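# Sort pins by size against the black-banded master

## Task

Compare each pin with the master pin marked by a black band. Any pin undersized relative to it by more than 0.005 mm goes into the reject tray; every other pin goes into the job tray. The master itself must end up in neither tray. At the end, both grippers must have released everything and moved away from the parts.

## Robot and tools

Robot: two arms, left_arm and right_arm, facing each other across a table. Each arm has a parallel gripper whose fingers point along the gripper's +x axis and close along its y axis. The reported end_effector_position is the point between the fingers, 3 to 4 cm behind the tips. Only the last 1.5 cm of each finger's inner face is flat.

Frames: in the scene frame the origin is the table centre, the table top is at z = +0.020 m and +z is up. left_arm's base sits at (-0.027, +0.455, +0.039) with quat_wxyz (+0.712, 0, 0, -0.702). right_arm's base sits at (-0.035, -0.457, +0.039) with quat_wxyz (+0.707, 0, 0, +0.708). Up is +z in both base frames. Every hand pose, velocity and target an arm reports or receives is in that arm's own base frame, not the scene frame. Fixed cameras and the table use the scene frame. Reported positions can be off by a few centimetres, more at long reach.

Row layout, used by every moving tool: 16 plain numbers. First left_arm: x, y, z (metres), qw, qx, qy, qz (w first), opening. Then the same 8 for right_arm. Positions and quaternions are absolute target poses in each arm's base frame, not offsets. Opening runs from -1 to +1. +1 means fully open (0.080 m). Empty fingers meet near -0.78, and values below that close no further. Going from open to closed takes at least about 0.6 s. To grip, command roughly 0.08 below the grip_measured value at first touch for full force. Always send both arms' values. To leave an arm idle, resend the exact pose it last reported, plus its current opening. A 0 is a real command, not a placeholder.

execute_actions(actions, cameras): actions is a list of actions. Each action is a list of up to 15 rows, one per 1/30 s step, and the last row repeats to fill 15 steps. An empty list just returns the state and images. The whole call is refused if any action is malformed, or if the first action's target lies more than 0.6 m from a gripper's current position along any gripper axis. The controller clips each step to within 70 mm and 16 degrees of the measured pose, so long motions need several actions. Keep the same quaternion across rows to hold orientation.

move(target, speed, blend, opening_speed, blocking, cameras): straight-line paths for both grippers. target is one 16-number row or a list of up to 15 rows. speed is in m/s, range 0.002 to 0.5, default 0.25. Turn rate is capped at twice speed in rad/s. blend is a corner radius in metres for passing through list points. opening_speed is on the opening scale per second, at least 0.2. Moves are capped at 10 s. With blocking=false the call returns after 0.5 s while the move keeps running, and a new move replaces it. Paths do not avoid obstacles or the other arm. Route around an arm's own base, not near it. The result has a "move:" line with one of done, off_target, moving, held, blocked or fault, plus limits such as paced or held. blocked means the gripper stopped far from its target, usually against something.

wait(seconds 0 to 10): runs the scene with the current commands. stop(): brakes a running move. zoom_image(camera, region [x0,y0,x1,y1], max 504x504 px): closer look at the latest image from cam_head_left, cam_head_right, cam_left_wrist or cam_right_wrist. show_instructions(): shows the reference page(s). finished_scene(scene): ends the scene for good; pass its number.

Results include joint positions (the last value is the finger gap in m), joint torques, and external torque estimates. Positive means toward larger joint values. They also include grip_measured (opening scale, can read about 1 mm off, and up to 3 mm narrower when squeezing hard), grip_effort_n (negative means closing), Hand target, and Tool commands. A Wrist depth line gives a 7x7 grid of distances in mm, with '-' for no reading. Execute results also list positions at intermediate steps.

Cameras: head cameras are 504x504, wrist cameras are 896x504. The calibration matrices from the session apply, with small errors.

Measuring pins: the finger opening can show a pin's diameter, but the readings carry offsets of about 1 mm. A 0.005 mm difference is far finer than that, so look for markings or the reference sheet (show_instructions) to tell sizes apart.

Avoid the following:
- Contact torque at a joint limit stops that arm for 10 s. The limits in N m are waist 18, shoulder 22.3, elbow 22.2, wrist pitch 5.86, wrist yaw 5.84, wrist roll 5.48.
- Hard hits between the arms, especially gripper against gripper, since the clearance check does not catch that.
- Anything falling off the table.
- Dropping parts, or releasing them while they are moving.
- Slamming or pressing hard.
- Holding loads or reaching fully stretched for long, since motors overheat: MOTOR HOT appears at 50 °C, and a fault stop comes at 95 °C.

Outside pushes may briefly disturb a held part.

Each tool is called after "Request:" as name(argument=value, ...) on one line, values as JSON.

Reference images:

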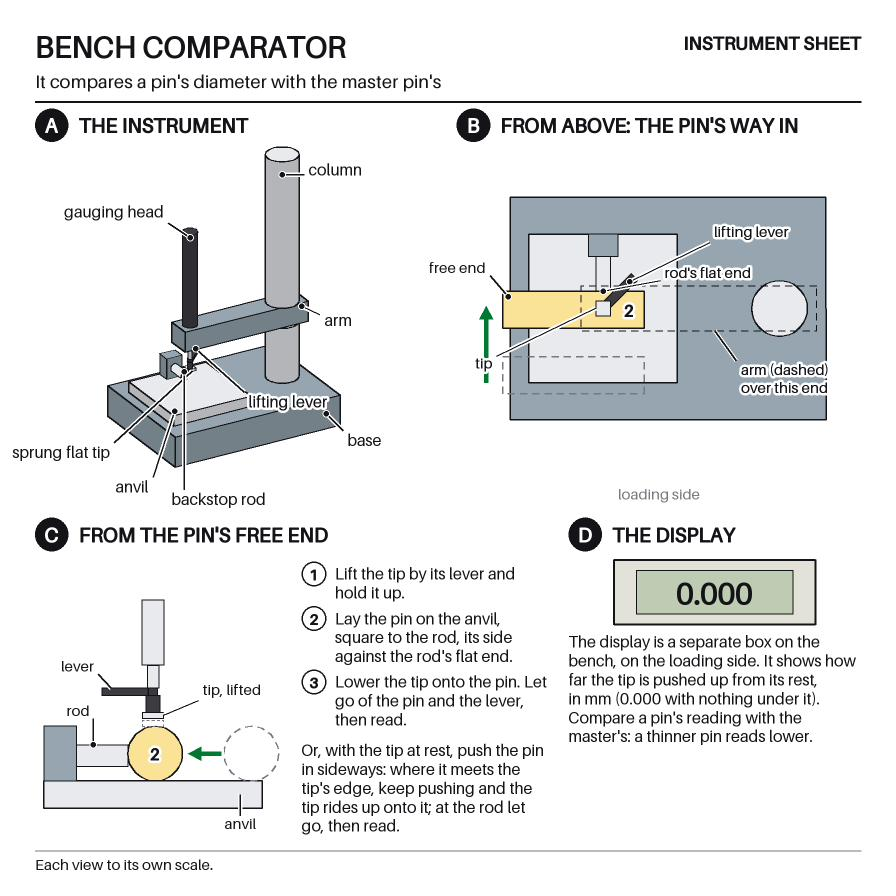

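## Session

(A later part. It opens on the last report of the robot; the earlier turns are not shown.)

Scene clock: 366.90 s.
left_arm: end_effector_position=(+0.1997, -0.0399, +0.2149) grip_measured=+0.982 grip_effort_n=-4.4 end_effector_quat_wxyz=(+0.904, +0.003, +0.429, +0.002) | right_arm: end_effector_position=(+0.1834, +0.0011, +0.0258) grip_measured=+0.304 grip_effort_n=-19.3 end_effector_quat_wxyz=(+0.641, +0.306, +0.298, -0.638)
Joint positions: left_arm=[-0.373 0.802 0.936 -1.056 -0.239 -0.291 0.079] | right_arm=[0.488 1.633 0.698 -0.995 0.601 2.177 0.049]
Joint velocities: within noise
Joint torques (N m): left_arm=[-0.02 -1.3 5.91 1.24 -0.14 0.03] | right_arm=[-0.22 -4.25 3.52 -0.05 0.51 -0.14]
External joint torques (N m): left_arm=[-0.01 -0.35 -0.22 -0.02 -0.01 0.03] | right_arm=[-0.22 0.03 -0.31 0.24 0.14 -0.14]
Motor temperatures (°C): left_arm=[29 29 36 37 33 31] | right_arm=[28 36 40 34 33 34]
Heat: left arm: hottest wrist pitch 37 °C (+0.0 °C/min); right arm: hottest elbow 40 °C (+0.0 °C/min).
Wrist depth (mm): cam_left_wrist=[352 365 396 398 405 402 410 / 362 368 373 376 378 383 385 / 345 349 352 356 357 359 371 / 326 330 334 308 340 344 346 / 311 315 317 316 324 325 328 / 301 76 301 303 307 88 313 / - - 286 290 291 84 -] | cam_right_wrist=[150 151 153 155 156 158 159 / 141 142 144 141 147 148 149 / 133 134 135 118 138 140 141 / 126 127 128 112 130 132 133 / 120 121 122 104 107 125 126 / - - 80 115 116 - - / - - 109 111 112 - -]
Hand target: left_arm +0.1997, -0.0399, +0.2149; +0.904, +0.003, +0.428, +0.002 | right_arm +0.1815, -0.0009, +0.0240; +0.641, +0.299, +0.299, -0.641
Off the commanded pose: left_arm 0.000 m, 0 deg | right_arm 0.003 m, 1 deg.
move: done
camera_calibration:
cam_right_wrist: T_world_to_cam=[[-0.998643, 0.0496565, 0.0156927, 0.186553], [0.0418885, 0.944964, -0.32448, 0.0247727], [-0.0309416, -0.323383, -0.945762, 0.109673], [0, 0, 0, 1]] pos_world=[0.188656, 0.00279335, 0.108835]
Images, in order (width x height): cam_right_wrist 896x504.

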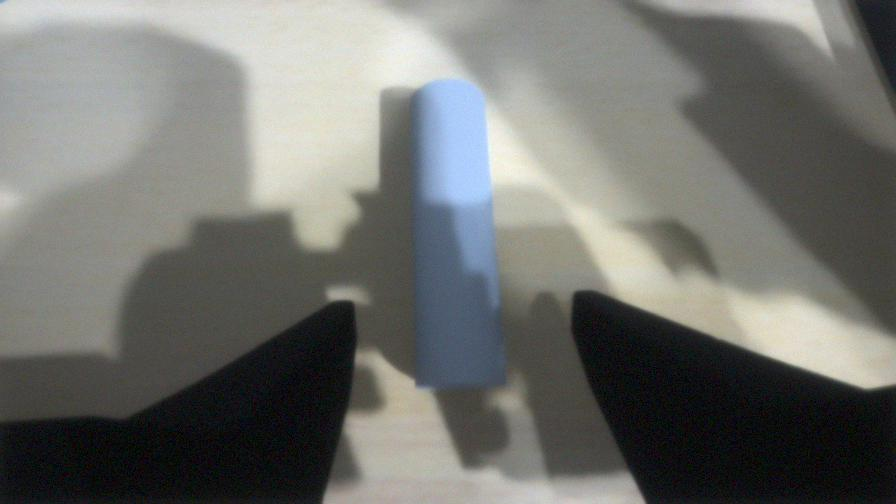

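Request:
move(target=[[0.1997,-0.0399,0.2149,0.904,0.003,0.428,0.002,0.982,0.1815,-0.001,0.0185,0.6409,0.2988,0.2988,-0.6409,0.3],[0.1997,-0.0399,0.2149,0.904,0.003,0.428,0.002,0.982,0.1815,-0.001,0.0185,0.6409,0.2988,0.2988,-0.6409,-0.7],[0.1997,-0.0399,0.2149,0.904,0.003,0.428,0.002,0.982,0.1835,0.0,0.10,0.6409,0.2988,0.2988,-0.6409,-0.7]], speed=[0.05,0.05,0.08], opening_speed=1.0, cameras=["cam_right_wrist"])

Scene clock: 374.63 s.
left_arm: end_effector_position=(+0.1997, -0.0399, +0.2149) grip_measured=+0.982 grip_effort_n=-4.4 end_effector_quat_wxyz=(+0.904, +0.003, +0.429, +0.002) | right_arm: end_effector_position=(+0.1812, -0.0001, +0.0958) grip_measured=-0.395 grip_effort_n=-83.5 end_effector_quat_wxyz=(+0.638, +0.293, +0.302, -0.644)
Joint positions: left_arm=[-0.373 0.802 0.936 -1.056 -0.239 -0.291 0.079] | right_arm=[0.487 1.489 0.871 -1.341 0.6 2.176 0.017]
Joint velocities: within noise
Joint torques (N m): left_arm=[0 -1.3 5.91 1.24 -0.14 0.03] | right_arm=[-0.16 -6.1 6.25 -0.53 0.55 -0.08]
External joint torques (N m): left_arm=[0 -0.34 -0.23 -0.02 -0.01 0.03] | right_arm=[-0.15 -2.11 1.67 -0.19 0.19 -0.08]
Motor temperatures (°C): left_arm=[29 29 36 37 33 31] | right_arm=[28 35 39 34 33 34]
Heat: left arm: hottest wrist pitch 37 °C (+0.0 °C/min); right arm: hottest elbow 39 °C (+0.0 °C/min).
Wrist depth (mm): cam_left_wrist=[353 365 395 399 405 402 409 / 362 370 374 375 376 383 385 / 346 349 353 356 357 357 370 / 328 330 333 307 340 343 346 / 312 316 317 315 324 325 329 / 300 76 300 304 306 88 313 / - - 286 289 291 84 -] | cam_right_wrist=[187 234 240 242 251 242 235 / 193 218 226 118 235 232 218 / 204 208 212 110 220 221 205 / 194 197 200 105 207 210 194 / 185 187 191 98 195 199 185 / 177 180 - 102 86 - - / - - - 174 - - -]
Hand target: left_arm +0.1997, -0.0399, +0.2149; +0.904, +0.003, +0.428, +0.002 | right_arm +0.1835, +0.0000, +0.1000; +0.641, +0.299, +0.299, -0.641
Off the commanded pose: left_arm 0.000 m, 0 deg | right_arm 0.005 m, 1 deg.
move: done
camera_calibration:
cam_right_wrist: T_world_to_cam=[[-0.997855, 0.0504053, 0.0417757, 0.180689], [0.0334059, 0.940826, -0.337239, 0.0514967], [-0.0563023, -0.33512, -0.940492, 0.179562], [0, 0, 0, 1]] pos_world=[0.188691, 0.00261779, 0.178695]
Images, in order (width x height): cam_right_wrist 896x504.

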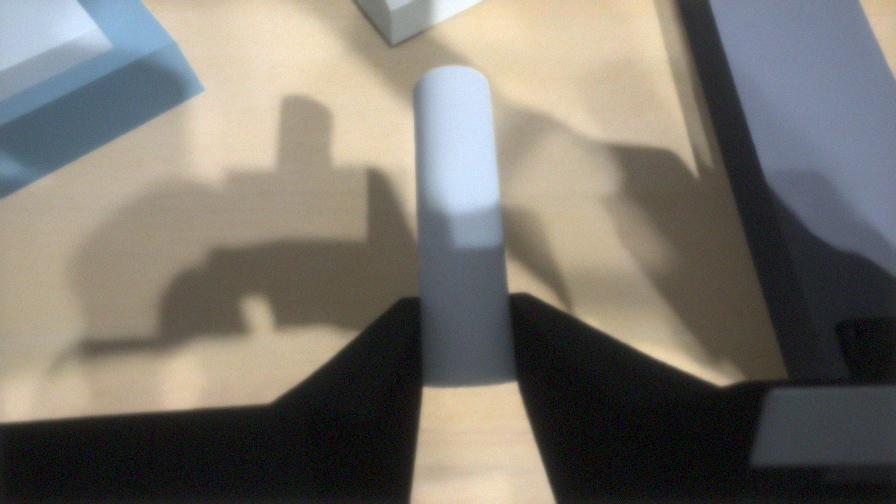

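Request:
move(target=[[0.1997,-0.0399,0.2149,0.904,0.003,0.428,0.002,0.982,0.225,-0.05,0.135,0.8093,0.1902,0.3774,-0.4079,-0.7],[0.1997,-0.0399,0.2149,0.904,0.003,0.428,0.002,0.982,0.275,-0.115,0.130,0.8093,0.1902,0.3774,-0.4079,-0.7],[0.1997,-0.0399,0.2149,0.904,0.003,0.428,0.002,0.982,0.3075,-0.1231,0.095,0.8093,0.1902,0.3774,-0.4079,-0.7],[0.1997,-0.0399,0.2149,0.904,0.003,0.428,0.002,0.982,0.3040,-0.1220,0.067,0.8093,0.1902,0.3774,-0.4079,-0.7]], speed=[0.17,0.12,0.1,0.05], blend=[0.01,0.01,0,0], cameras=["cam_right_wrist"])

Scene clock: 390.87 s.
left_arm: end_effector_position=(+0.1997, -0.0399, +0.2149) grip_measured=+0.982 grip_effort_n=-4.4 end_effector_quat_wxyz=(+0.904, +0.003, +0.429, +0.002) | right_arm: end_effector_position=(+0.3052, -0.1214, +0.0704) grip_measured=-0.395 grip_effort_n=-83.5 end_effector_quat_wxyz=(+0.811, +0.193, +0.374, -0.406)
Joint positions: left_arm=[-0.373 0.802 0.936 -1.056 -0.239 -0.291 0.079] | right_arm=[-0.176 1.475 0.723 -0.263 0.454 0.628 0.017]
Joint velocities: within noise
Joint torques (N m): left_arm=[-0.01 -1.29 5.91 1.24 -0.14 0.03] | right_arm=[-0.11 -5.17 5.67 1.27 0.35 -0.09]
External joint torques (N m): left_arm=[-0.01 -0.34 -0.24 -0.03 0 0.02] | right_arm=[-0.13 -0.1 -0.15 0.14 0.09 -0.09]
Motor temperatures (°C): left_arm=[29 29 36 38 33 31] | right_arm=[28 35 39 34 34 34]
Heat: left arm: hottest wrist pitch 38 °C (+1.0 °C/min); right arm: hottest elbow 39 °C (-1.0 °C/min).
Wrist depth (mm): cam_left_wrist=[353 365 395 399 405 403 410 / 363 370 373 375 376 383 384 / 346 349 353 357 357 358 370 / 327 330 333 308 340 343 347 / 311 316 317 315 325 325 329 / 300 76 301 303 305 88 313 / - - 286 289 292 84 -] | cam_right_wrist=[187 - - 159 197 201 203 / 178 118 133 117 185 189 159 / 169 127 129 110 176 180 158 / 162 123 123 104 166 170 156 / 155 124 120 98 131 162 155 / 149 141 - 149 86 - - / - - - 145 - - -]
Hand target: left_arm +0.1997, -0.0399, +0.2149; +0.904, +0.003, +0.428, +0.002 | right_arm +0.3039, -0.1220, +0.0670; +0.809, +0.190, +0.377, -0.408
Off the commanded pose: left_arm 0.000 m, 0 deg | right_arm 0.004 m, 1 deg.
move: done
camera_calibration:
cam_right_wrist: T_world_to_cam=[[-0.831281, -0.555556, 0.0181513, 0.188889], [-0.528168, 0.779281, -0.337281, 0.304672], [0.173234, -0.289963, -0.941229, 0.0574005], [0, 0, 0, 1]] pos_world=[0.307995, -0.115843, 0.153359]
Images, in order (width x height): cam_right_wrist 896x504.

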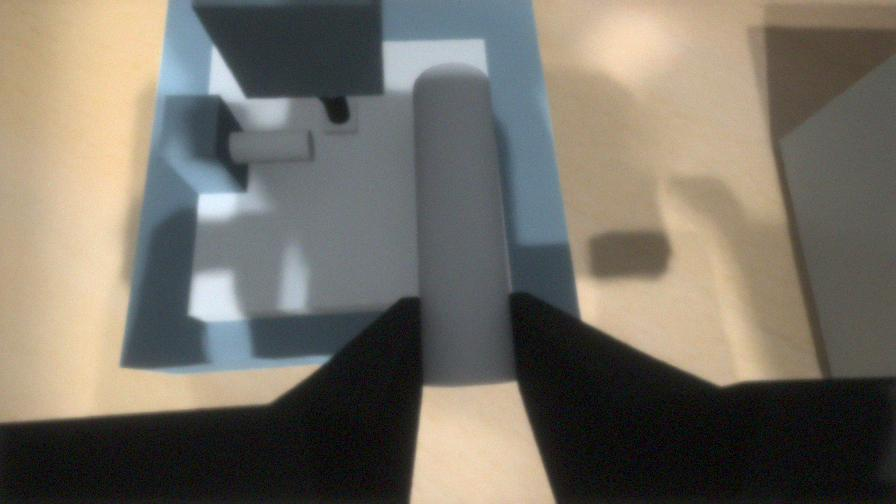

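Request:
move(target=[[0.1997,-0.0399,0.2149,0.904,0.003,0.428,0.002,0.982,0.3040,-0.1220,0.0642,0.8093,0.1902,0.3774,-0.4079,-0.7],[0.1997,-0.0399,0.2149,0.904,0.003,0.428,0.002,0.982,0.3325,-0.1010,0.065,0.8093,0.1902,0.3774,-0.4079,-0.7]], speed=[0.03,0.03], cameras=["cam_right_wrist"])

Request:
zoom_image(camera="cam_right_wrist", region=[200, 0, 600, 350])

Scene clock: 396.97 s.
left_arm: end_effector_position=(+0.1997, -0.0399, +0.2149) grip_measured=+0.982 grip_effort_n=-4.4 end_effector_quat_wxyz=(+0.904, +0.003, +0.429, +0.002) | right_arm: end_effector_position=(+0.3289, -0.1058, +0.0682) grip_measured=-0.395 grip_effort_n=-83.5 end_effector_quat_wxyz=(+0.809, +0.189, +0.371, -0.415)
Joint positions: left_arm=[-0.373 0.802 0.936 -1.056 -0.239 -0.291 0.079] | right_arm=[-0.095 1.576 0.812 -0.292 0.516 0.714 0.017]
Joint velocities: within noise
Joint torques (N m): left_arm=[-0.01 -1.29 5.91 1.24 -0.14 0.03] | right_arm=[0.85 -4.99 6.92 0.9 -0.15 0.08]
External joint torques (N m): left_arm=[0 -0.36 -0.26 -0.04 0 0.03] | right_arm=[0.83 0.64 1.3 -0.14 -0.44 0.08]
Motor temperatures (°C): left_arm=[29 29 36 38 33 31] | right_arm=[28 35 39 35 33 34]
Heat: left arm: hottest wrist pitch 38 °C (+1.0 °C/min); right arm: hottest elbow 39 °C (+0.0 °C/min).
Wrist depth (mm): cam_left_wrist=[353 366 396 399 406 403 410 / 363 368 373 375 377 383 384 / 346 349 352 356 357 358 371 / 327 330 334 308 340 342 347 / 311 316 317 317 324 325 329 / 301 76 301 303 306 88 313 / - - 287 289 291 84 -] | cam_right_wrist=[185 187 154 - 160 204 207 / 176 177 135 110 142 191 195 / 166 168 122 110 134 181 181 / 159 159 123 104 126 171 173 / 152 152 118 98 94 161 165 / - - - 147 86 - - / - - - 143 - - -]
Hand target: left_arm +0.1997, -0.0399, +0.2149; +0.904, +0.003, +0.428, +0.002 | right_arm +0.3324, -0.1010, +0.0651; +0.809, +0.190, +0.377, -0.408
Off the commanded pose: left_arm 0.000 m, 0 deg | right_arm 0.007 m, 1 deg.
move: done
camera_calibration:
cam_right_wrist: T_world_to_cam=[[-0.839361, -0.542784, 0.0293051, 0.220523], [-0.517923, 0.782222, -0.346244, 0.301826], [0.165012, -0.305801, -0.937687, 0.0566268], [0, 0, 0, 1]] pos_world=[0.332077, -0.0990824, 0.151141]
Images, in order (width x height): cam_right_wrist 896x504.

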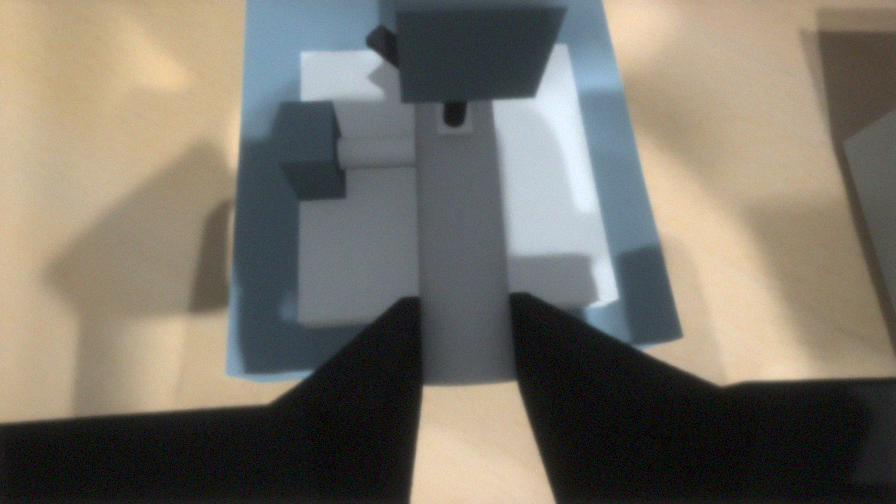

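Scaled by 1.260 from the camera's 896x504 image, which has a finer 1280x720 frame.

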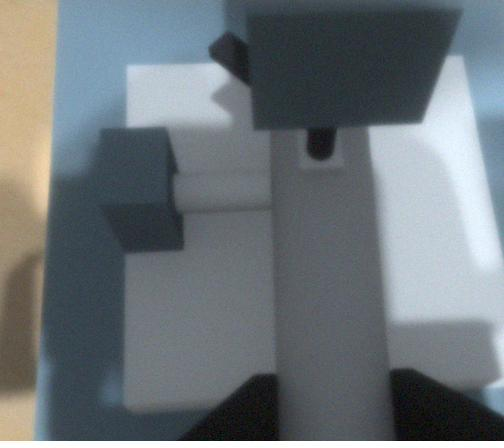

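Request:
move(target=[[0.1997,-0.0399,0.2149,0.904,0.003,0.428,0.002,0.982,0.3298,-0.1026,0.0660,0.8093,0.1902,0.3774,-0.4079,-0.7],[0.1997,-0.0399,0.2149,0.904,0.003,0.428,0.002,0.982,0.3298,-0.1026,0.0660,0.8093,0.1902,0.3774,-0.4079,0.25],[0.1997,-0.0399,0.2149,0.904,0.003,0.428,0.002,0.982,0.3092,-0.0761,0.1080,0.8093,0.1902,0.3774,-0.4079,0.25],[0.1997,-0.0399,0.2149,0.904,0.003,0.428,0.002,0.982,0.195,-0.15,0.16,0.8093,0.1902,0.3774,-0.4079,0.25]], speed=[0.03,0.05,0.06,0.2], blend=[0,0,0.01,0], opening_speed=1.0, cameras=["cam_right_wrist"])

Request:
zoom_image(camera="cam_right_wrist", region=[580, 190, 750, 280])

Scene clock: 405.03 s.
left_arm: end_effector_position=(+0.1997, -0.0399, +0.2149) grip_measured=+0.982 grip_effort_n=-4.4 end_effector_quat_wxyz=(+0.904, +0.003, +0.429, +0.002) | right_arm: end_effector_position=(+0.1963, -0.1503, +0.1598) grip_measured=+0.246 grip_effort_n=14.7 end_effector_quat_wxyz=(+0.809, +0.191, +0.378, -0.409)
Joint positions: left_arm=[-0.373 0.802 0.936 -1.056 -0.239 -0.291 0.079] | right_arm=[-0.481 0.94 0.751 -0.737 0.286 0.358 0.046]
Joint velocities: within noise
Joint torques (N m): left_arm=[-0.01 -1.29 5.9 1.24 -0.14 0.03] | right_arm=[-0.23 -3.63 6.69 1.01 0.06 -0.12]
External joint torques (N m): left_arm=[-0.02 -0.35 -0.18 -0.01 0 0.03] | right_arm=[-0.24 -1.58 0.2 -0.22 -0.09 -0.12]
Motor temperatures (°C): left_arm=[29 29 36 38 33 31] | right_arm=[28 35 39 34 33 34]
Heat: left arm: hottest wrist pitch 38 °C (+1.0 °C/min); right arm: hottest elbow 39 °C (+0.0 °C/min).
Wrist depth (mm): cam_left_wrist=[354 365 396 399 406 403 410 / 362 368 372 377 377 383 383 / 346 348 352 357 357 358 369 / 327 330 334 308 340 344 347 / 312 315 317 316 324 324 329 / 301 76 301 304 307 88 313 / - - 287 289 292 84 -] | cam_right_wrist=[171 256 297 305 173 - - / 165 248 281 288 173 174 175 / 210 222 267 272 186 186 190 / 215 217 255 260 200 199 252 / 240 242 238 247 102 211 252 / 235 - 98 239 94 - - / - - 224 229 231 - -]
Hand target: left_arm +0.1997, -0.0399, +0.2149; +0.904, +0.003, +0.428, +0.002 | right_arm +0.1950, -0.1500, +0.1600; +0.809, +0.190, +0.377, -0.408
Off the commanded pose: left_arm 0.000 m, 0 deg | right_arm 0.001 m, 0 deg.
move: done
camera_calibration:
cam_right_wrist: T_world_to_cam=[[-0.832377, -0.55351, 0.027826, 0.0796457], [-0.529994, 0.780326, -0.33196, 0.299547], [0.16203, -0.291064, -0.942883, 0.1544], [0, 0, 0, 1]] pos_world=[0.200036, -0.144719, 0.242802]
Images, in order (width x height): cam_right_wrist 896x504.

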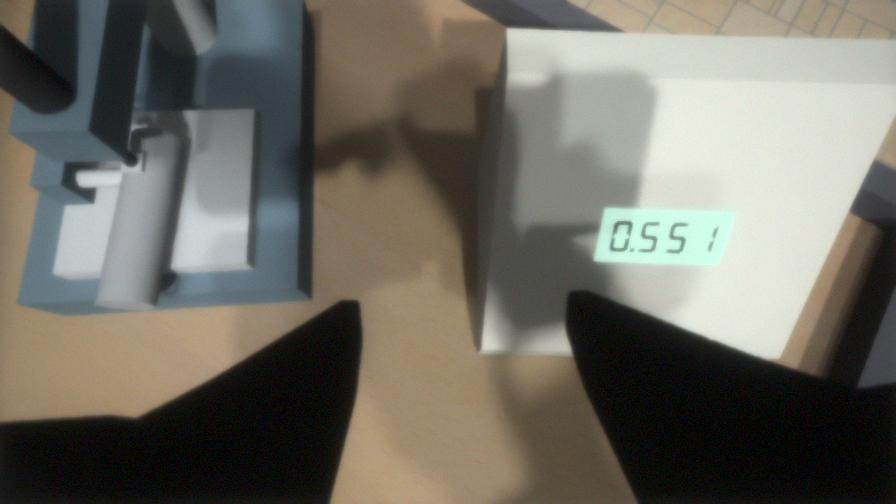

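Scaled by 2.965 from the camera's 896x504 image, which has a finer 1280x720 frame.

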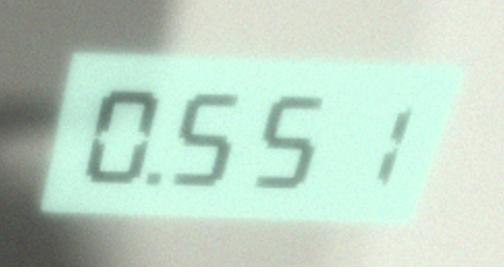

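Request:
move(target=[[0.1997,-0.0399,0.2149,0.904,0.003,0.428,0.002,0.982,0.3092,-0.0761,0.1080,0.8093,0.1902,0.3774,-0.4079,0.25],[0.1997,-0.0399,0.2149,0.904,0.003,0.428,0.002,0.982,0.3280,-0.1046,0.0700,0.8093,0.1902,0.3774,-0.4079,0.25],[0.1997,-0.0399,0.2149,0.904,0.003,0.428,0.002,0.982,0.3262,-0.1058,0.0632,0.8093,0.1902,0.3774,-0.4079,0.25],[0.1997,-0.0399,0.2149,0.904,0.003,0.428,0.002,0.982,0.3262,-0.1058,0.0632,0.8093,0.1902,0.3774,-0.4079,-0.7],[0.1997,-0.0399,0.2149,0.904,0.003,0.428,0.002,0.982,0.2980,-0.1265,0.067,0.8093,0.1902,0.3774,-0.4079,-0.7],[0.1997,-0.0399,0.2149,0.904,0.003,0.428,0.002,0.982,0.294,-0.121,0.12,0.8093,0.1902,0.3774,-0.4079,-0.7]], speed=[0.2,0.1,0.05,0.05,0.06,0.1], opening_speed=1.0, cameras=["cam_right_wrist"])

Request:
move(target=[[0.1997,-0.0399,0.2149,0.904,0.003,0.428,0.002,0.982,0.25,-0.06,0.13,0.8093,0.1902,0.3774,-0.4079,-0.7],[0.1997,-0.0399,0.2149,0.904,0.003,0.428,0.002,0.982,0.30,0.11,0.13,0.9063,0,0.4226,0,-0.7],[0.1997,-0.0399,0.2149,0.904,0.003,0.428,0.002,0.982,0.362,0.215,0.10,0.9063,0,0.4226,0,-0.7]], speed=[0.12,0.17,0.15], blend=[0.02,0.03,0], cameras=["cam_right_wrist"])

Scene clock: 420.73 s.
left_arm: end_effector_position=(+0.1997, -0.0399, +0.2149) grip_measured=+0.982 grip_effort_n=-4.4 end_effector_quat_wxyz=(+0.904, +0.003, +0.429, +0.002) | right_arm: end_effector_position=(+0.2895, -0.1200, +0.1089) grip_measured=-0.393 grip_effort_n=-83.5 end_effector_quat_wxyz=(+0.802, +0.187, +0.394, -0.407)
Joint positions: left_arm=[-0.373 0.802 0.936 -1.056 -0.239 -0.291 0.079] | right_arm=[-0.184 1.364 0.818 -0.509 0.447 0.619 0.017]
Joint velocities: within noise
Joint torques (N m): left_arm=[-0.02 -1.29 5.91 1.24 -0.14 0.03] | right_arm=[0.22 -7.35 8.42 1.04 0.56 0.14]
External joint torques (N m): left_arm=[-0.03 -0.33 -0.19 0 0 0.03] | right_arm=[0.23 -2.82 2.32 -0.02 0.3 0.14]
Motor temperatures (°C): left_arm=[29 29 36 38 33 31] | right_arm=[28 35 39 35 33 34]
Heat: left arm: hottest wrist pitch 38 °C (+1.0 °C/min); right arm: hottest elbow 39 °C (-1.0 °C/min).
Wrist depth (mm): cam_left_wrist=[354 365 396 399 404 403 409 / 362 369 374 376 378 382 385 / 346 348 353 355 357 359 370 / 328 330 333 308 340 344 346 / 311 316 317 317 324 325 329 / 301 76 300 303 305 88 313 / - - 287 288 291 84 -] | cam_right_wrist=[220 220 106 201 241 246 144 / 210 182 116 117 229 235 143 / 201 168 166 109 218 204 142 / 193 163 159 103 209 202 147 / 186 162 162 97 200 199 156 / 180 183 - 186 86 - - / - - - 181 - - -]
Hand target: left_arm +0.1997, -0.0399, +0.2149; +0.904, +0.003, +0.428, +0.002 | right_arm +0.2938, -0.1210, +0.1200; +0.809, +0.190, +0.377, -0.408
Off the commanded pose: left_arm 0.000 m, 0 deg | right_arm 0.012 m, 2 deg.
move: off_target (right_arm)
camera_calibration:
cam_right_wrist: T_world_to_cam=[[-0.827898, -0.558751, 0.0488091, 0.171251], [-0.544874, 0.780584, -0.306269, 0.309927], [0.133028, -0.280154, -0.950693, 0.110685], [0, 0, 0, 1]] pos_world=[0.295926, -0.115228, 0.191789]
Images, in order (width x height): cam_right_wrist 896x504.

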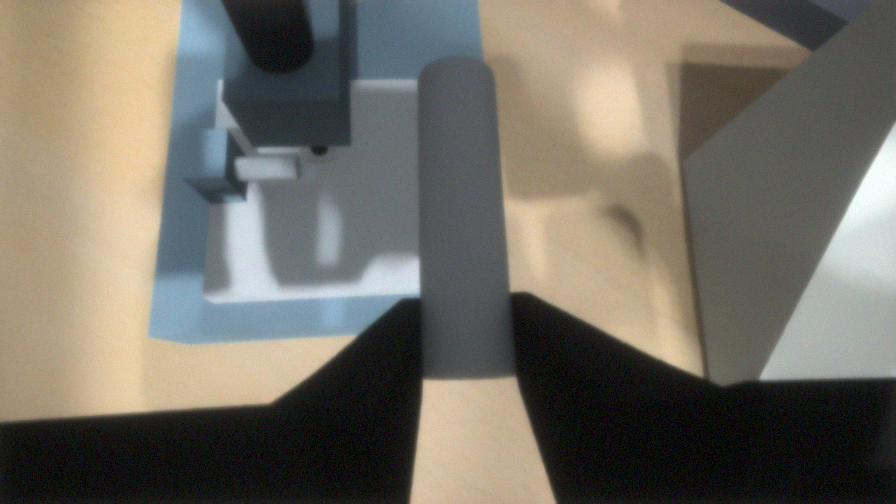

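Scene clock: 425.53 s.
left_arm: end_effector_position=(+0.1997, -0.0399, +0.2149) grip_measured=+0.982 grip_effort_n=-4.4 end_effector_quat_wxyz=(+0.904, +0.003, +0.429, +0.002) | right_arm: end_effector_position=(+0.3576, +0.2123, +0.0947) grip_measured=-0.393 grip_effort_n=-83.5 end_effector_quat_wxyz=(+0.903, -0.005, +0.430, +0.001)
Joint positions: left_arm=[-0.373 0.802 0.936 -1.056 -0.239 -0.291 0.079] | right_arm=[0.68 1.754 1.13 -0.386 0.409 0.552 0.017]
Joint velocities: within noise
Joint torques (N m): left_arm=[-0.01 -1.29 5.91 1.24 -0.14 0.03] | right_arm=[0.09 -8.37 8.4 1.11 0.51 0.14]
External joint torques (N m): left_arm=[-0.01 -0.34 -0.22 -0.02 0 0.03] | right_arm=[0.05 -0.98 2.39 0 0.29 0.14]
Motor temperatures (°C): left_arm=[29 29 36 38 33 31] | right_arm=[28 35 40 35 33 34]
Heat: left arm: hottest wrist pitch 38 °C (+1.0 °C/min); right arm: hottest elbow 40 °C (+0.0 °C/min).
Wrist depth (mm): cam_left_wrist=[354 364 395 399 405 402 409 / 364 369 375 376 377 383 384 / 346 348 353 356 356 358 371 / 327 330 333 307 339 344 347 / 312 316 317 315 326 325 328 / 301 76 301 302 306 88 312 / - - 287 290 292 84 -] | cam_right_wrist=[202 203 206 211 214 217 224 / 191 194 196 116 203 208 209 / 183 185 183 109 194 198 200 / 176 176 166 103 187 190 192 / 169 169 155 97 170 180 184 / 164 165 - 165 86 - - / - - - 161 - - -]
Hand target: left_arm +0.1997, -0.0399, +0.2149; +0.904, +0.003, +0.428, +0.002 | right_arm +0.3619, +0.2150, +0.1000; +0.906, +0.000, +0.423, +0.000
Off the commanded pose: left_arm 0.000 m, 0 deg | right_arm 0.007 m, 1 deg.
move: done
camera_calibration:
cam_right_wrist: T_world_to_cam=[[-0.0417586, -0.998497, 0.0354831, 0.227434], [-0.947553, 0.0283154, -0.318341, 0.38811], [0.316858, -0.0469156, -0.947312, 0.0656081], [0, 0, 0, 1]] pos_world=[0.356464, 0.219181, 0.177633]
Images, in order (width x height): cam_right_wrist 896x504.

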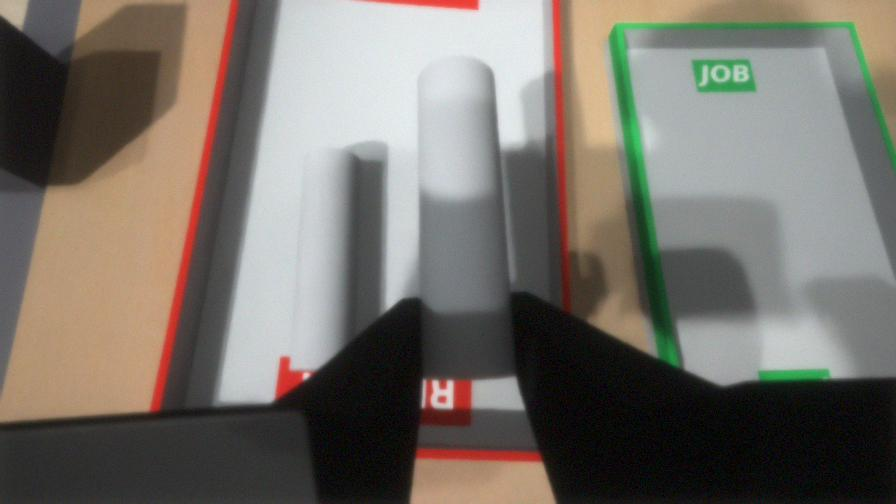

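Request:
move(target=[[0.1997,-0.0399,0.2149,0.904,0.003,0.428,0.002,0.982,0.362,0.213,0.044,0.9063,0,0.4226,0,-0.7],[0.1997,-0.0399,0.2149,0.904,0.003,0.428,0.002,0.982,0.362,0.213,0.0345,0.9063,0,0.4226,0,-0.7]], speed=[0.1,0.04], cameras=["cam_right_wrist"])

Scene clock: 431.23 s.
left_arm: end_effector_position=(+0.1997, -0.0399, +0.2149) grip_measured=+0.982 grip_effort_n=-4.4 end_effector_quat_wxyz=(+0.904, +0.003, +0.429, +0.002) | right_arm: end_effector_position=(+0.3614, +0.2146, +0.0371) grip_measured=-0.393 grip_effort_n=-83.5 end_effector_quat_wxyz=(+0.906, +0.001, +0.423, +0.003)
Joint positions: left_arm=[-0.373 0.802 0.936 -1.056 -0.239 -0.291 0.079] | right_arm=[0.679 1.87 1.008 -0.126 0.41 0.552 0.017]
Joint velocities: within noise
Joint torques (N m): left_arm=[-0.01 -1.29 5.91 1.24 -0.14 0.03] | right_arm=[-0.2 -8.36 5.57 1.37 0.4 -0.01]
External joint torques (N m): left_arm=[0 -0.31 -0.25 -0.03 -0.01 0.03] | right_arm=[-0.15 -0.67 0.06 0.21 0.16 -0.02]
Motor temperatures (°C): left_arm=[29 29 36 38 33 31] | right_arm=[28 36 40 35 33 34]
Heat: left arm: hottest wrist pitch 38 °C (+1.0 °C/min); right arm: hottest elbow 40 °C (+1.0 °C/min).
Wrist depth (mm): cam_left_wrist=[353 365 395 400 404 399 408 / 362 369 373 376 377 384 384 / 344 349 352 357 357 358 370 / 327 330 333 308 340 344 346 / 310 315 317 315 325 325 329 / 301 76 300 303 307 88 313 / - - 286 289 292 84 -] | cam_right_wrist=[140 138 142 144 145 149 150 / 130 131 115 116 137 142 143 / 113 126 107 109 130 134 135 / 114 119 120 103 124 128 129 / 110 114 97 97 94 123 122 / 110 110 - 111 86 - - / - - - 108 81 - -]
Hand target: left_arm +0.1997, -0.0399, +0.2149; +0.904, +0.003, +0.428, +0.002 | right_arm +0.3620, +0.2130, +0.0346; +0.906, +0.000, +0.423, +0.000
Off the commanded pose: left_arm 0.000 m, 0 deg | right_arm 0.003 m, 0 deg.
move: done
camera_calibration:
cam_right_wrist: T_world_to_cam=[[-0.0440872, -0.998789, 0.0218526, 0.233371], [-0.942043, 0.0342806, -0.333736, 0.370604], [0.332583, -0.0352996, -0.942413, 0.00157136], [0, 0, 0, 1]] pos_world=[0.358891, 0.220439, 0.120065]
Images, in order (width x height): cam_right_wrist 896x504.

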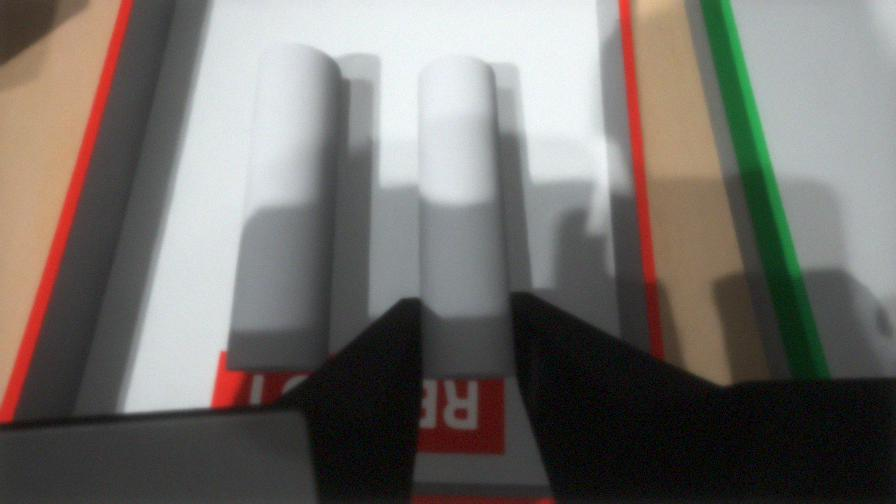

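Request:
move(target=[[0.1997,-0.0399,0.2149,0.904,0.003,0.428,0.002,0.982,0.362,0.213,0.0345,0.9063,0,0.4226,0,-0.2],[0.1997,-0.0399,0.2149,0.904,0.003,0.428,0.002,0.982,0.338,0.213,0.080,0.9063,0,0.4226,0,-0.1],[0.1997,-0.0399,0.2149,0.904,0.003,0.428,0.002,0.982,0.27,0.23,0.13,0.9063,0,0.4226,0,0.4],[0.1997,-0.0399,0.2149,0.904,0.003,0.428,0.002,0.982,0.18,0.245,0.12,0.9013,-0.0442,0.4203,0.0947,0.4]], speed=[0.05,0.08,0.2,0.15], blend=[0,0.01,0.01,0], opening_speed=1.0, cameras=["cam_right_wrist","cam_head_right"])

Scene clock: 443.63 s.
left_arm: end_effector_position=(+0.1997, -0.0399, +0.2149) grip_measured=+0.982 grip_effort_n=-4.4 end_effector_quat_wxyz=(+0.904, +0.003, +0.429, +0.002) | right_arm: end_effector_position=(+0.1812, +0.2471, +0.1194) grip_measured=+0.396 grip_effort_n=14.2 end_effector_quat_wxyz=(+0.901, -0.046, +0.422, +0.095)
Joint positions: left_arm=[-0.373 0.802 0.936 -1.056 -0.239 -0.291 0.079] | right_arm=[1.205 1.387 0.881 -0.639 0.567 0.867 0.053]
Joint velocities: within noise
Joint torques (N m): left_arm=[-0.01 -1.29 5.91 1.24 -0.14 0.03] | right_arm=[0.35 -6.95 5.67 0.72 0.48 0.13]
External joint torques (N m): left_arm=[0 -0.31 -0.28 -0.04 -0.01 0.03] | right_arm=[0.35 -2.3 -0.37 -0.21 0.15 0.13]
Motor temperatures (°C): left_arm=[29 29 36 38 33 31] | right_arm=[28 37 39 36 33 34]
Heat: left arm: hottest wrist pitch 38 °C (+1.0 °C/min); right arm: hottest elbow 39 °C (+0.0 °C/min).
Wrist depth (mm): cam_left_wrist=[352 365 396 398 401 402 409 / 361 369 374 375 377 384 384 / 346 349 352 356 357 358 371 / 328 330 333 308 340 344 347 / 311 315 317 315 324 325 327 / 301 76 301 303 306 88 313 / - - 286 290 291 84 -] | cam_right_wrist=[- - 252 249 255 263 269 / - - 239 243 242 249 254 / - 227 227 231 234 239 241 / 986 214 216 219 223 226 230 / 940 204 204 206 207 217 216 / 916 - 97 195 199 - - / - - 186 190 193 - -]
Hand target: left_arm +0.1997, -0.0399, +0.2149; +0.904, +0.003, +0.428, +0.002 | right_arm +0.1800, +0.2450, +0.1200; +0.901, -0.044, +0.420, +0.095
Off the commanded pose: left_arm 0.000 m, 0 deg | right_arm 0.002 m, 0 deg.
move: done; blend cut to 0 m at target 2, 0 m at target 3
camera_calibration:
cam_right_wrist: T_world_to_cam=[[0.162074, -0.986356, 0.0288673, 0.214785], [-0.929738, -0.162442, -0.330453, 0.273163], [0.330634, 0.0267189, -0.943381, 0.125415], [0, 0, 0, 1]] pos_world=[0.177692, 0.252877, 0.202381]
Images, in order (width x height): cam_head_right 504x504, cam_right_wrist 896x504.

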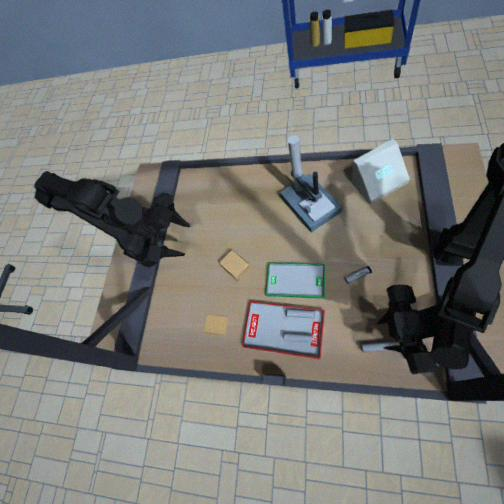

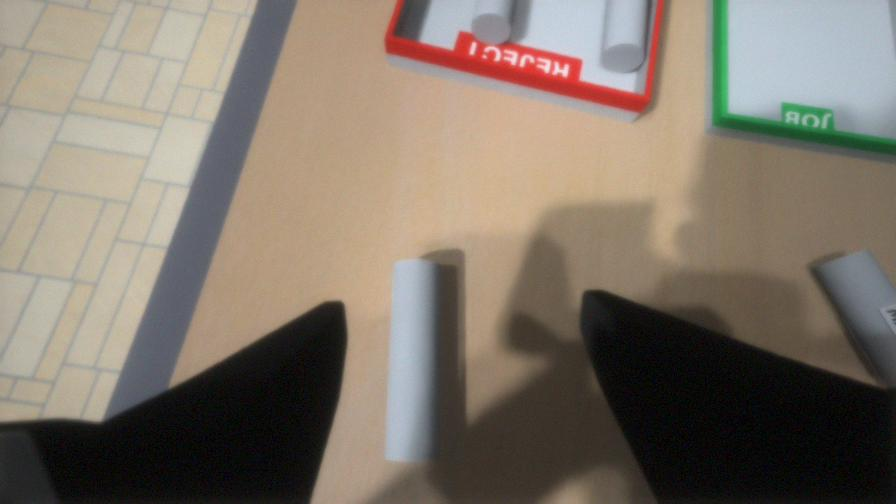

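Request:
move(target=[[0.1997,-0.0399,0.2149,0.904,0.003,0.428,0.002,0.982,0.158,0.257,0.06,0.9041,-0.0295,0.4216,0.0632,0.4]], speed=[0.12], cameras=["cam_right_wrist"])

Scene clock: 451.67 s.
left_arm: end_effector_position=(+0.1997, -0.0399, +0.2149) grip_measured=+0.982 grip_effort_n=-4.4 end_effector_quat_wxyz=(+0.904, +0.003, +0.429, +0.002) | right_arm: end_effector_position=(+0.1586, +0.2583, +0.0634) grip_measured=+0.396 grip_effort_n=14.2 end_effector_quat_wxyz=(+0.904, -0.026, +0.421, +0.066)
Joint positions: left_arm=[-0.373 0.802 0.936 -1.056 -0.239 -0.291 0.079] | right_arm=[1.318 1.536 0.78 -0.495 0.633 1.075 0.053]
Joint velocities: within noise
Joint torques (N m): left_arm=[-0.01 -1.3 5.91 1.24 -0.14 0.03] | right_arm=[0.22 -5.2 5.24 0.88 0.54 0.13]
External joint torques (N m): left_arm=[-0.01 -0.33 -0.21 -0.02 0 0.03] | right_arm=[0.23 -0.12 -0.1 0.13 0.15 0.13]
Motor temperatures (°C): left_arm=[29 29 36 38 33 31] | right_arm=[28 36 40 35 33 34]
Heat: left arm: hottest wrist pitch 38 °C (+0.0 °C/min); right arm: hottest elbow 40 °C (+1.0 °C/min).
Wrist depth (mm): cam_left_wrist=[353 366 394 400 400 403 410 / 363 369 373 376 377 382 384 / 346 349 352 355 356 359 371 / 327 329 334 308 341 344 347 / 312 315 317 316 324 325 327 / 301 76 300 303 306 88 314 / - - 287 289 291 84 -] | cam_right_wrist=[- 185 188 192 195 198 200 / - 175 178 180 183 186 189 / 984 166 168 166 173 176 179 / 160 158 160 144 164 166 169 / 149 151 151 150 152 159 160 / - - 97 145 147 - - / - - 137 140 142 - -]
Hand target: left_arm +0.1997, -0.0399, +0.2149; +0.904, +0.003, +0.428, +0.002 | right_arm +0.1580, +0.2570, +0.0601; +0.904, -0.029, +0.422, +0.063
Off the commanded pose: left_arm 0.000 m, 0 deg | right_arm 0.004 m, 1 deg.
move: done
camera_calibration:
cam_right_wrist: T_world_to_cam=[[0.0925729, -0.995553, 0.0174576, 0.245227], [-0.937918, -0.093073, -0.334135, 0.219121], [0.334274, 0.0145581, -0.942363, 0.0822277], [0, 0, 0, 1]] pos_world=[0.155329, 0.263333, 0.146423]
Images, in order (width x height): cam_right_wrist 896x504.

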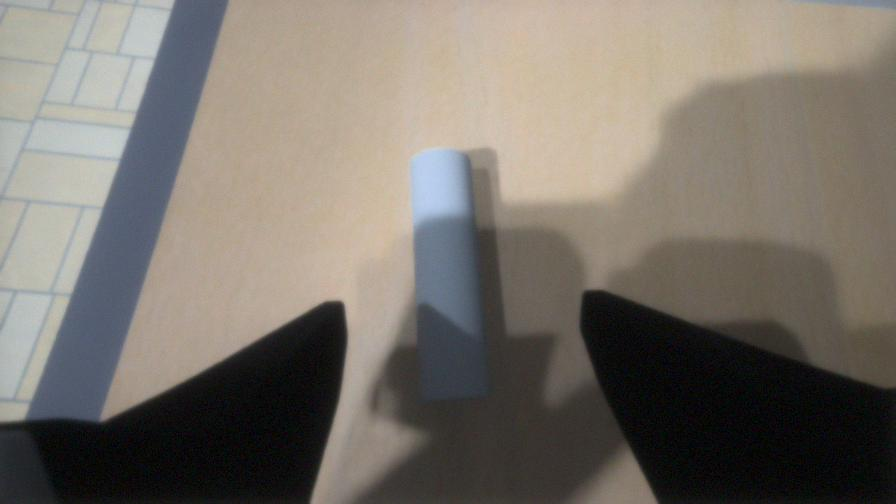

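Request:
move(target=[[0.1997,-0.0399,0.2149,0.904,0.003,0.428,0.002,0.982,0.1572,0.2570,0.0220,0.9035,-0.0332,0.4213,0.0711,0.3],[0.1997,-0.0399,0.2149,0.904,0.003,0.428,0.002,0.982,0.1572,0.2570,0.0220,0.9035,-0.0332,0.4213,0.0711,-0.7],[0.1997,-0.0399,0.2149,0.904,0.003,0.428,0.002,0.982,0.1572,0.2555,0.10,0.9035,-0.0332,0.4213,0.0711,-0.7]], speed=[0.06,0.05,0.08], opening_speed=1.0, cameras=["cam_right_wrist"])

Scene clock: 460.50 s.
left_arm: end_effector_position=(+0.1997, -0.0399, +0.2149) grip_measured=+0.982 grip_effort_n=-4.4 end_effector_quat_wxyz=(+0.904, +0.003, +0.429, +0.002) | right_arm: end_effector_position=(+0.1574, +0.2528, +0.0949) grip_measured=-0.696 grip_effort_n=-19.8 end_effector_quat_wxyz=(+0.903, -0.039, +0.423, +0.066)
Joint positions: left_arm=[-0.373 0.802 0.936 -1.056 -0.239 -0.291 0.079] | right_arm=[1.317 1.465 0.857 -0.658 0.632 1.059 0.004]
Joint velocities: within noise
Joint torques (N m): left_arm=[-0.01 -1.29 5.91 1.24 -0.14 0.03] | right_arm=[0.2 -7.01 7.19 0.57 0.33 -0.07]
External joint torques (N m): left_arm=[-0.01 -0.34 -0.22 -0.02 -0.01 0.03] | right_arm=[0.25 -2.1 1.5 -0.18 -0.06 -0.07]
Motor temperatures (°C): left_arm=[29 29 37 38 33 31] | right_arm=[28 36 39 35 33 34]
Heat: left arm: hottest wrist pitch 38 °C (+0.0 °C/min); right arm: hottest elbow 39 °C (+0.0 °C/min).
Wrist depth (mm): cam_left_wrist=[353 365 395 399 401 400 410 / 363 369 373 376 377 383 384 / 346 349 353 357 356 358 370 / 328 331 334 309 339 344 346 / 310 315 317 315 324 325 329 / 300 76 300 303 307 88 312 / - - 287 290 292 84 -] | cam_right_wrist=[- 225 224 229 230 236 241 / - 208 212 217 221 227 231 / - 197 200 206 209 214 216 / 954 186 191 191 199 203 206 / 904 179 183 95 190 193 197 / 172 172 - 81 - - - / - - - - - - -]
Hand target: left_arm +0.1997, -0.0399, +0.2149; +0.904, +0.003, +0.428, +0.002 | right_arm +0.1572, +0.2555, +0.1000; +0.903, -0.033, +0.421, +0.071
Off the commanded pose: left_arm 0.000 m, 0 deg | right_arm 0.006 m, 1 deg.
move: done; target 2's new opening was sent with right_arm's hand 0.015 m and 3 deg from that target
camera_calibration:
cam_right_wrist: T_world_to_cam=[[0.104243, -0.993669, 0.0419056, 0.23469], [-0.937618, -0.112239, -0.329052, 0.232274], [0.331672, -0.00499027, -0.943382, 0.117829], [0, 0, 0, 1]] pos_world=[0.154239, 0.259863, 0.177753]
Images, in order (width x height): cam_right_wrist 896x504.

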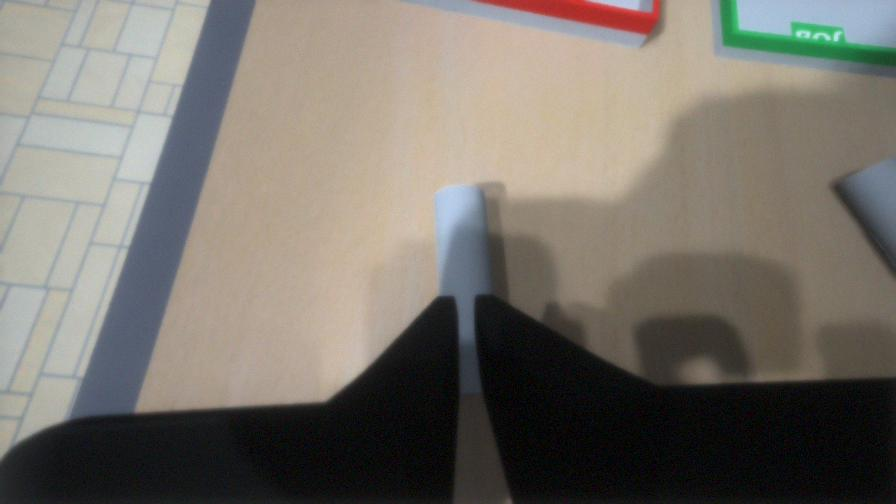

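Request:
move(target=[[0.1997,-0.0399,0.2149,0.904,0.003,0.428,0.002,0.982,0.1572,0.2560,0.06,0.9035,-0.0332,0.4213,0.0711,0.4]], speed=[0.1], cameras=["cam_right_wrist","cam_head_left","cam_left_wrist"])

Scene clock: 466.30 s.
left_arm: end_effector_position=(+0.1997, -0.0399, +0.2149) grip_measured=+0.982 grip_effort_n=-4.4 end_effector_quat_wxyz=(+0.904, +0.003, +0.429, +0.002) | right_arm: end_effector_position=(+0.1584, +0.2575, +0.0642) grip_measured=+0.396 grip_effort_n=14.7 end_effector_quat_wxyz=(+0.905, -0.027, +0.419, +0.072)
Joint positions: left_arm=[-0.373 0.802 0.936 -1.056 -0.239 -0.291 0.079] | right_arm=[1.318 1.523 0.768 -0.481 0.632 1.059 0.053]
Joint velocities: within noise
Joint torques (N m): left_arm=[-0.01 -1.29 5.91 1.24 -0.14 0.03] | right_arm=[0.18 -5.11 5.1 0.88 0.35 -0.05]
External joint torques (N m): left_arm=[0 -0.32 -0.21 -0.02 0 0.03] | right_arm=[0.2 -0.06 -0.3 0.1 -0.04 -0.05]
Motor temperatures (°C): left_arm=[29 29 37 38 33 31] | right_arm=[28 36 39 35 33 34]
Heat: left arm: hottest wrist pitch 38 °C (+0.0 °C/min); right arm: hottest elbow 39 °C (+0.0 °C/min).
Wrist depth (mm): cam_left_wrist=[353 365 395 401 401 403 410 / 363 369 373 376 376 383 384 / 344 349 352 356 355 358 371 / 327 330 333 308 340 345 347 / 311 314 317 316 324 325 329 / 301 76 300 303 307 88 314 / - - 286 289 291 84 -] | cam_right_wrist=[- 188 190 194 196 199 201 / - 177 179 182 185 187 189 / 990 167 170 169 174 177 179 / 919 159 161 150 165 167 169 / 150 152 152 153 133 159 161 / - - 97 147 146 - - / - - 138 141 143 - -]
Hand target: left_arm +0.1997, -0.0399, +0.2149; +0.904, +0.003, +0.428, +0.002 | right_arm +0.1572, +0.2560, +0.0601; +0.904, -0.033, +0.421, +0.071
Off the commanded pose: left_arm 0.000 m, 0 deg | right_arm 0.005 m, 1 deg.
move: done
camera_calibration:
cam_left_wrist: T_world_to_cam=[[-0.0158205, -0.999444, 0.0293494, -0.0367201], [-0.939637, 0.00482665, -0.34214, 0.293629], [0.341808, -0.0329906, -0.939191, 0.212032], [0, 0, 0, 1]] pos_world=[0.202849, -0.0311219, 0.300678]
cam_right_wrist: T_world_to_cam=[[0.104795, -0.994384, 0.0147627, 0.24241], [-0.93511, -0.103579, -0.338882, 0.221634], [0.338508, 0.0217084, -0.940713, 0.0804096], [0, 0, 0, 1]] pos_world=[0.15463, 0.26226, 0.147172]
Images, in order (width x height): cam_head_left 504x504, cam_left_wrist 896x504, cam_right_wrist 896x504.

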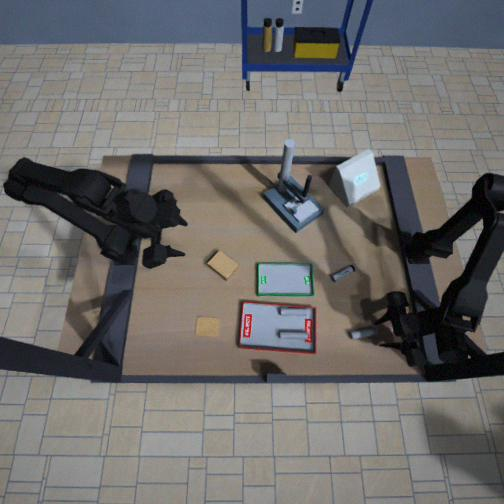

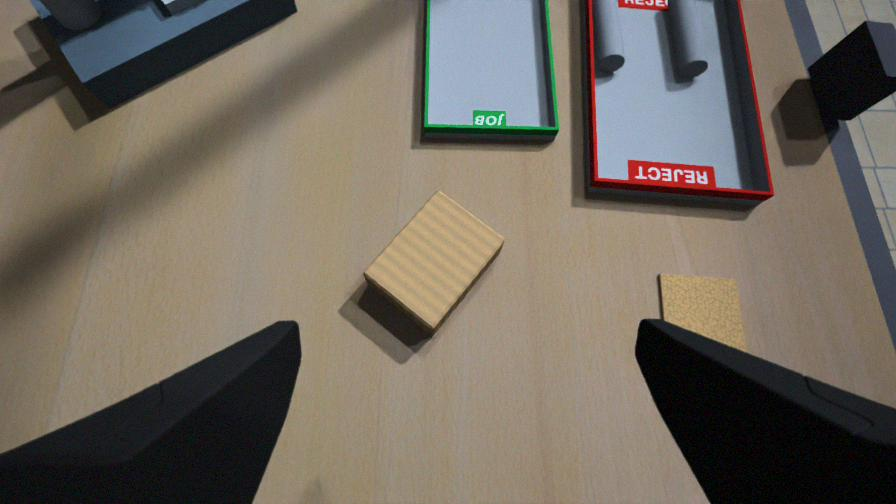

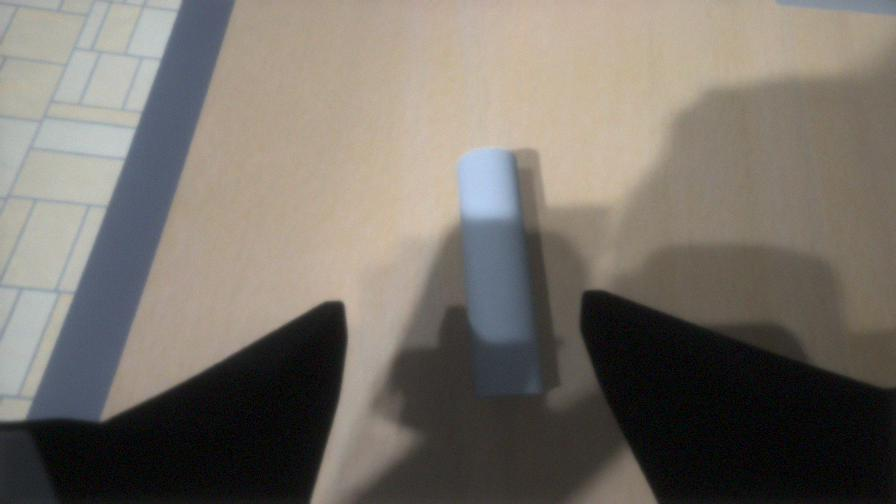

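Request:
move(target=[[0.1997,-0.0399,0.2149,0.904,0.003,0.428,0.002,0.982,0.19,0.25,0.12,0.8165,-0.05,0.5719,0.0601,0.2],[0.1997,-0.0399,0.2149,0.904,0.003,0.428,0.002,0.982,0.2244,0.2538,0.11,0.7044,-0.0616,0.7044,0.0616,0.2]], speed=[0.15,0.15], blend=[0.01,0], cameras=["cam_right_wrist"])

Scene clock: 488.53 s.
left_arm: end_effector_position=(+0.1997, -0.0399, +0.2149) grip_measured=+0.982 grip_effort_n=-4.4 end_effector_quat_wxyz=(+0.904, +0.003, +0.429, +0.002) | right_arm: end_effector_position=(+0.2228, +0.2525, +0.1112) grip_measured=+0.204 grip_effort_n=-19.3 end_effector_quat_wxyz=(+0.706, -0.061, +0.703, +0.061)
Joint positions: left_arm=[-0.373 0.802 0.936 -1.056 -0.239 -0.291 0.079] | right_arm=[0.849 1.821 1.462 -1.208 0.003 0.676 0.044]
Joint velocities: within noise
Joint torques (N m): left_arm=[-0.01 -1.29 5.91 1.24 -0.14 0.03] | right_arm=[-0.19 -7.55 7.09 0.2 -0.06 -0.14]
External joint torques (N m): left_arm=[-0.02 -0.34 -0.2 -0.01 0 0.03] | right_arm=[-0.2 -0.12 1.52 -0.13 -0.09 -0.14]
Motor temperatures (°C): left_arm=[29 29 37 38 33 31] | right_arm=[28 36 39 35 33 34]
Heat: left arm: hottest wrist pitch 38 °C (+0.0 °C/min); right arm: hottest elbow 39 °C (-1.0 °C/min).
Wrist depth (mm): cam_left_wrist=[354 364 395 400 401 403 410 / 362 369 374 375 378 384 385 / 346 349 352 356 356 360 370 / 327 331 333 307 341 344 347 / 311 315 317 315 324 324 329 / 301 76 301 303 306 88 313 / - - 286 289 292 84 -] | cam_right_wrist=[156 157 160 163 166 170 173 / 165 166 168 172 175 179 183 / 887 174 178 178 186 190 193 / 930 184 189 188 197 203 205 / - 195 195 201 100 212 221 / - - 94 220 92 - - / - - 228 236 240 - -]
Hand target: left_arm +0.1997, -0.0399, +0.2149; +0.904, +0.003, +0.428, +0.002 | right_arm +0.2244, +0.2538, +0.1100; +0.704, -0.062, +0.704, +0.062
Off the commanded pose: left_arm 0.000 m, 0 deg | right_arm 0.002 m, 0 deg.
move: done
camera_calibration:
cam_right_wrist: T_world_to_cam=[[0.152278, -0.987004, 0.0513231, 0.213509], [-0.930136, -0.125561, 0.345081, 0.225709], [-0.334152, -0.100286, -0.937169, 0.283202], [0, 0, 0, 1]] pos_world=[0.272059, 0.267476, 0.176562]
Images, in order (width x height): cam_right_wrist 896x504.

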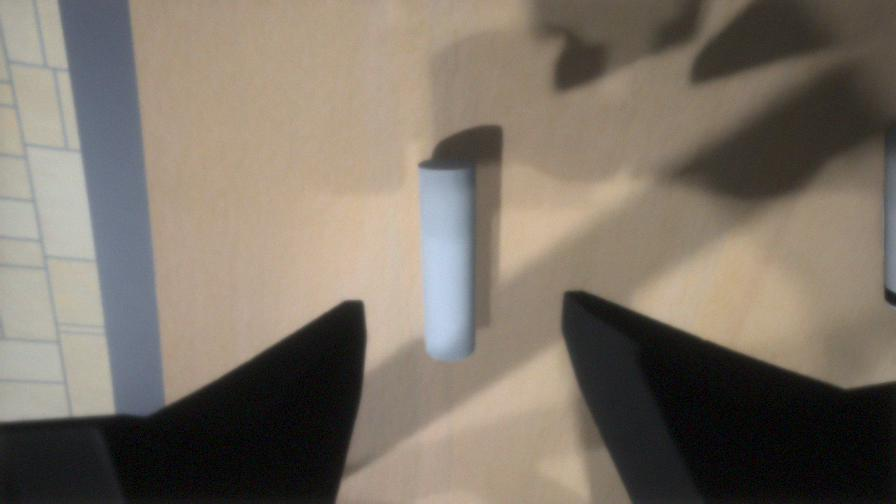

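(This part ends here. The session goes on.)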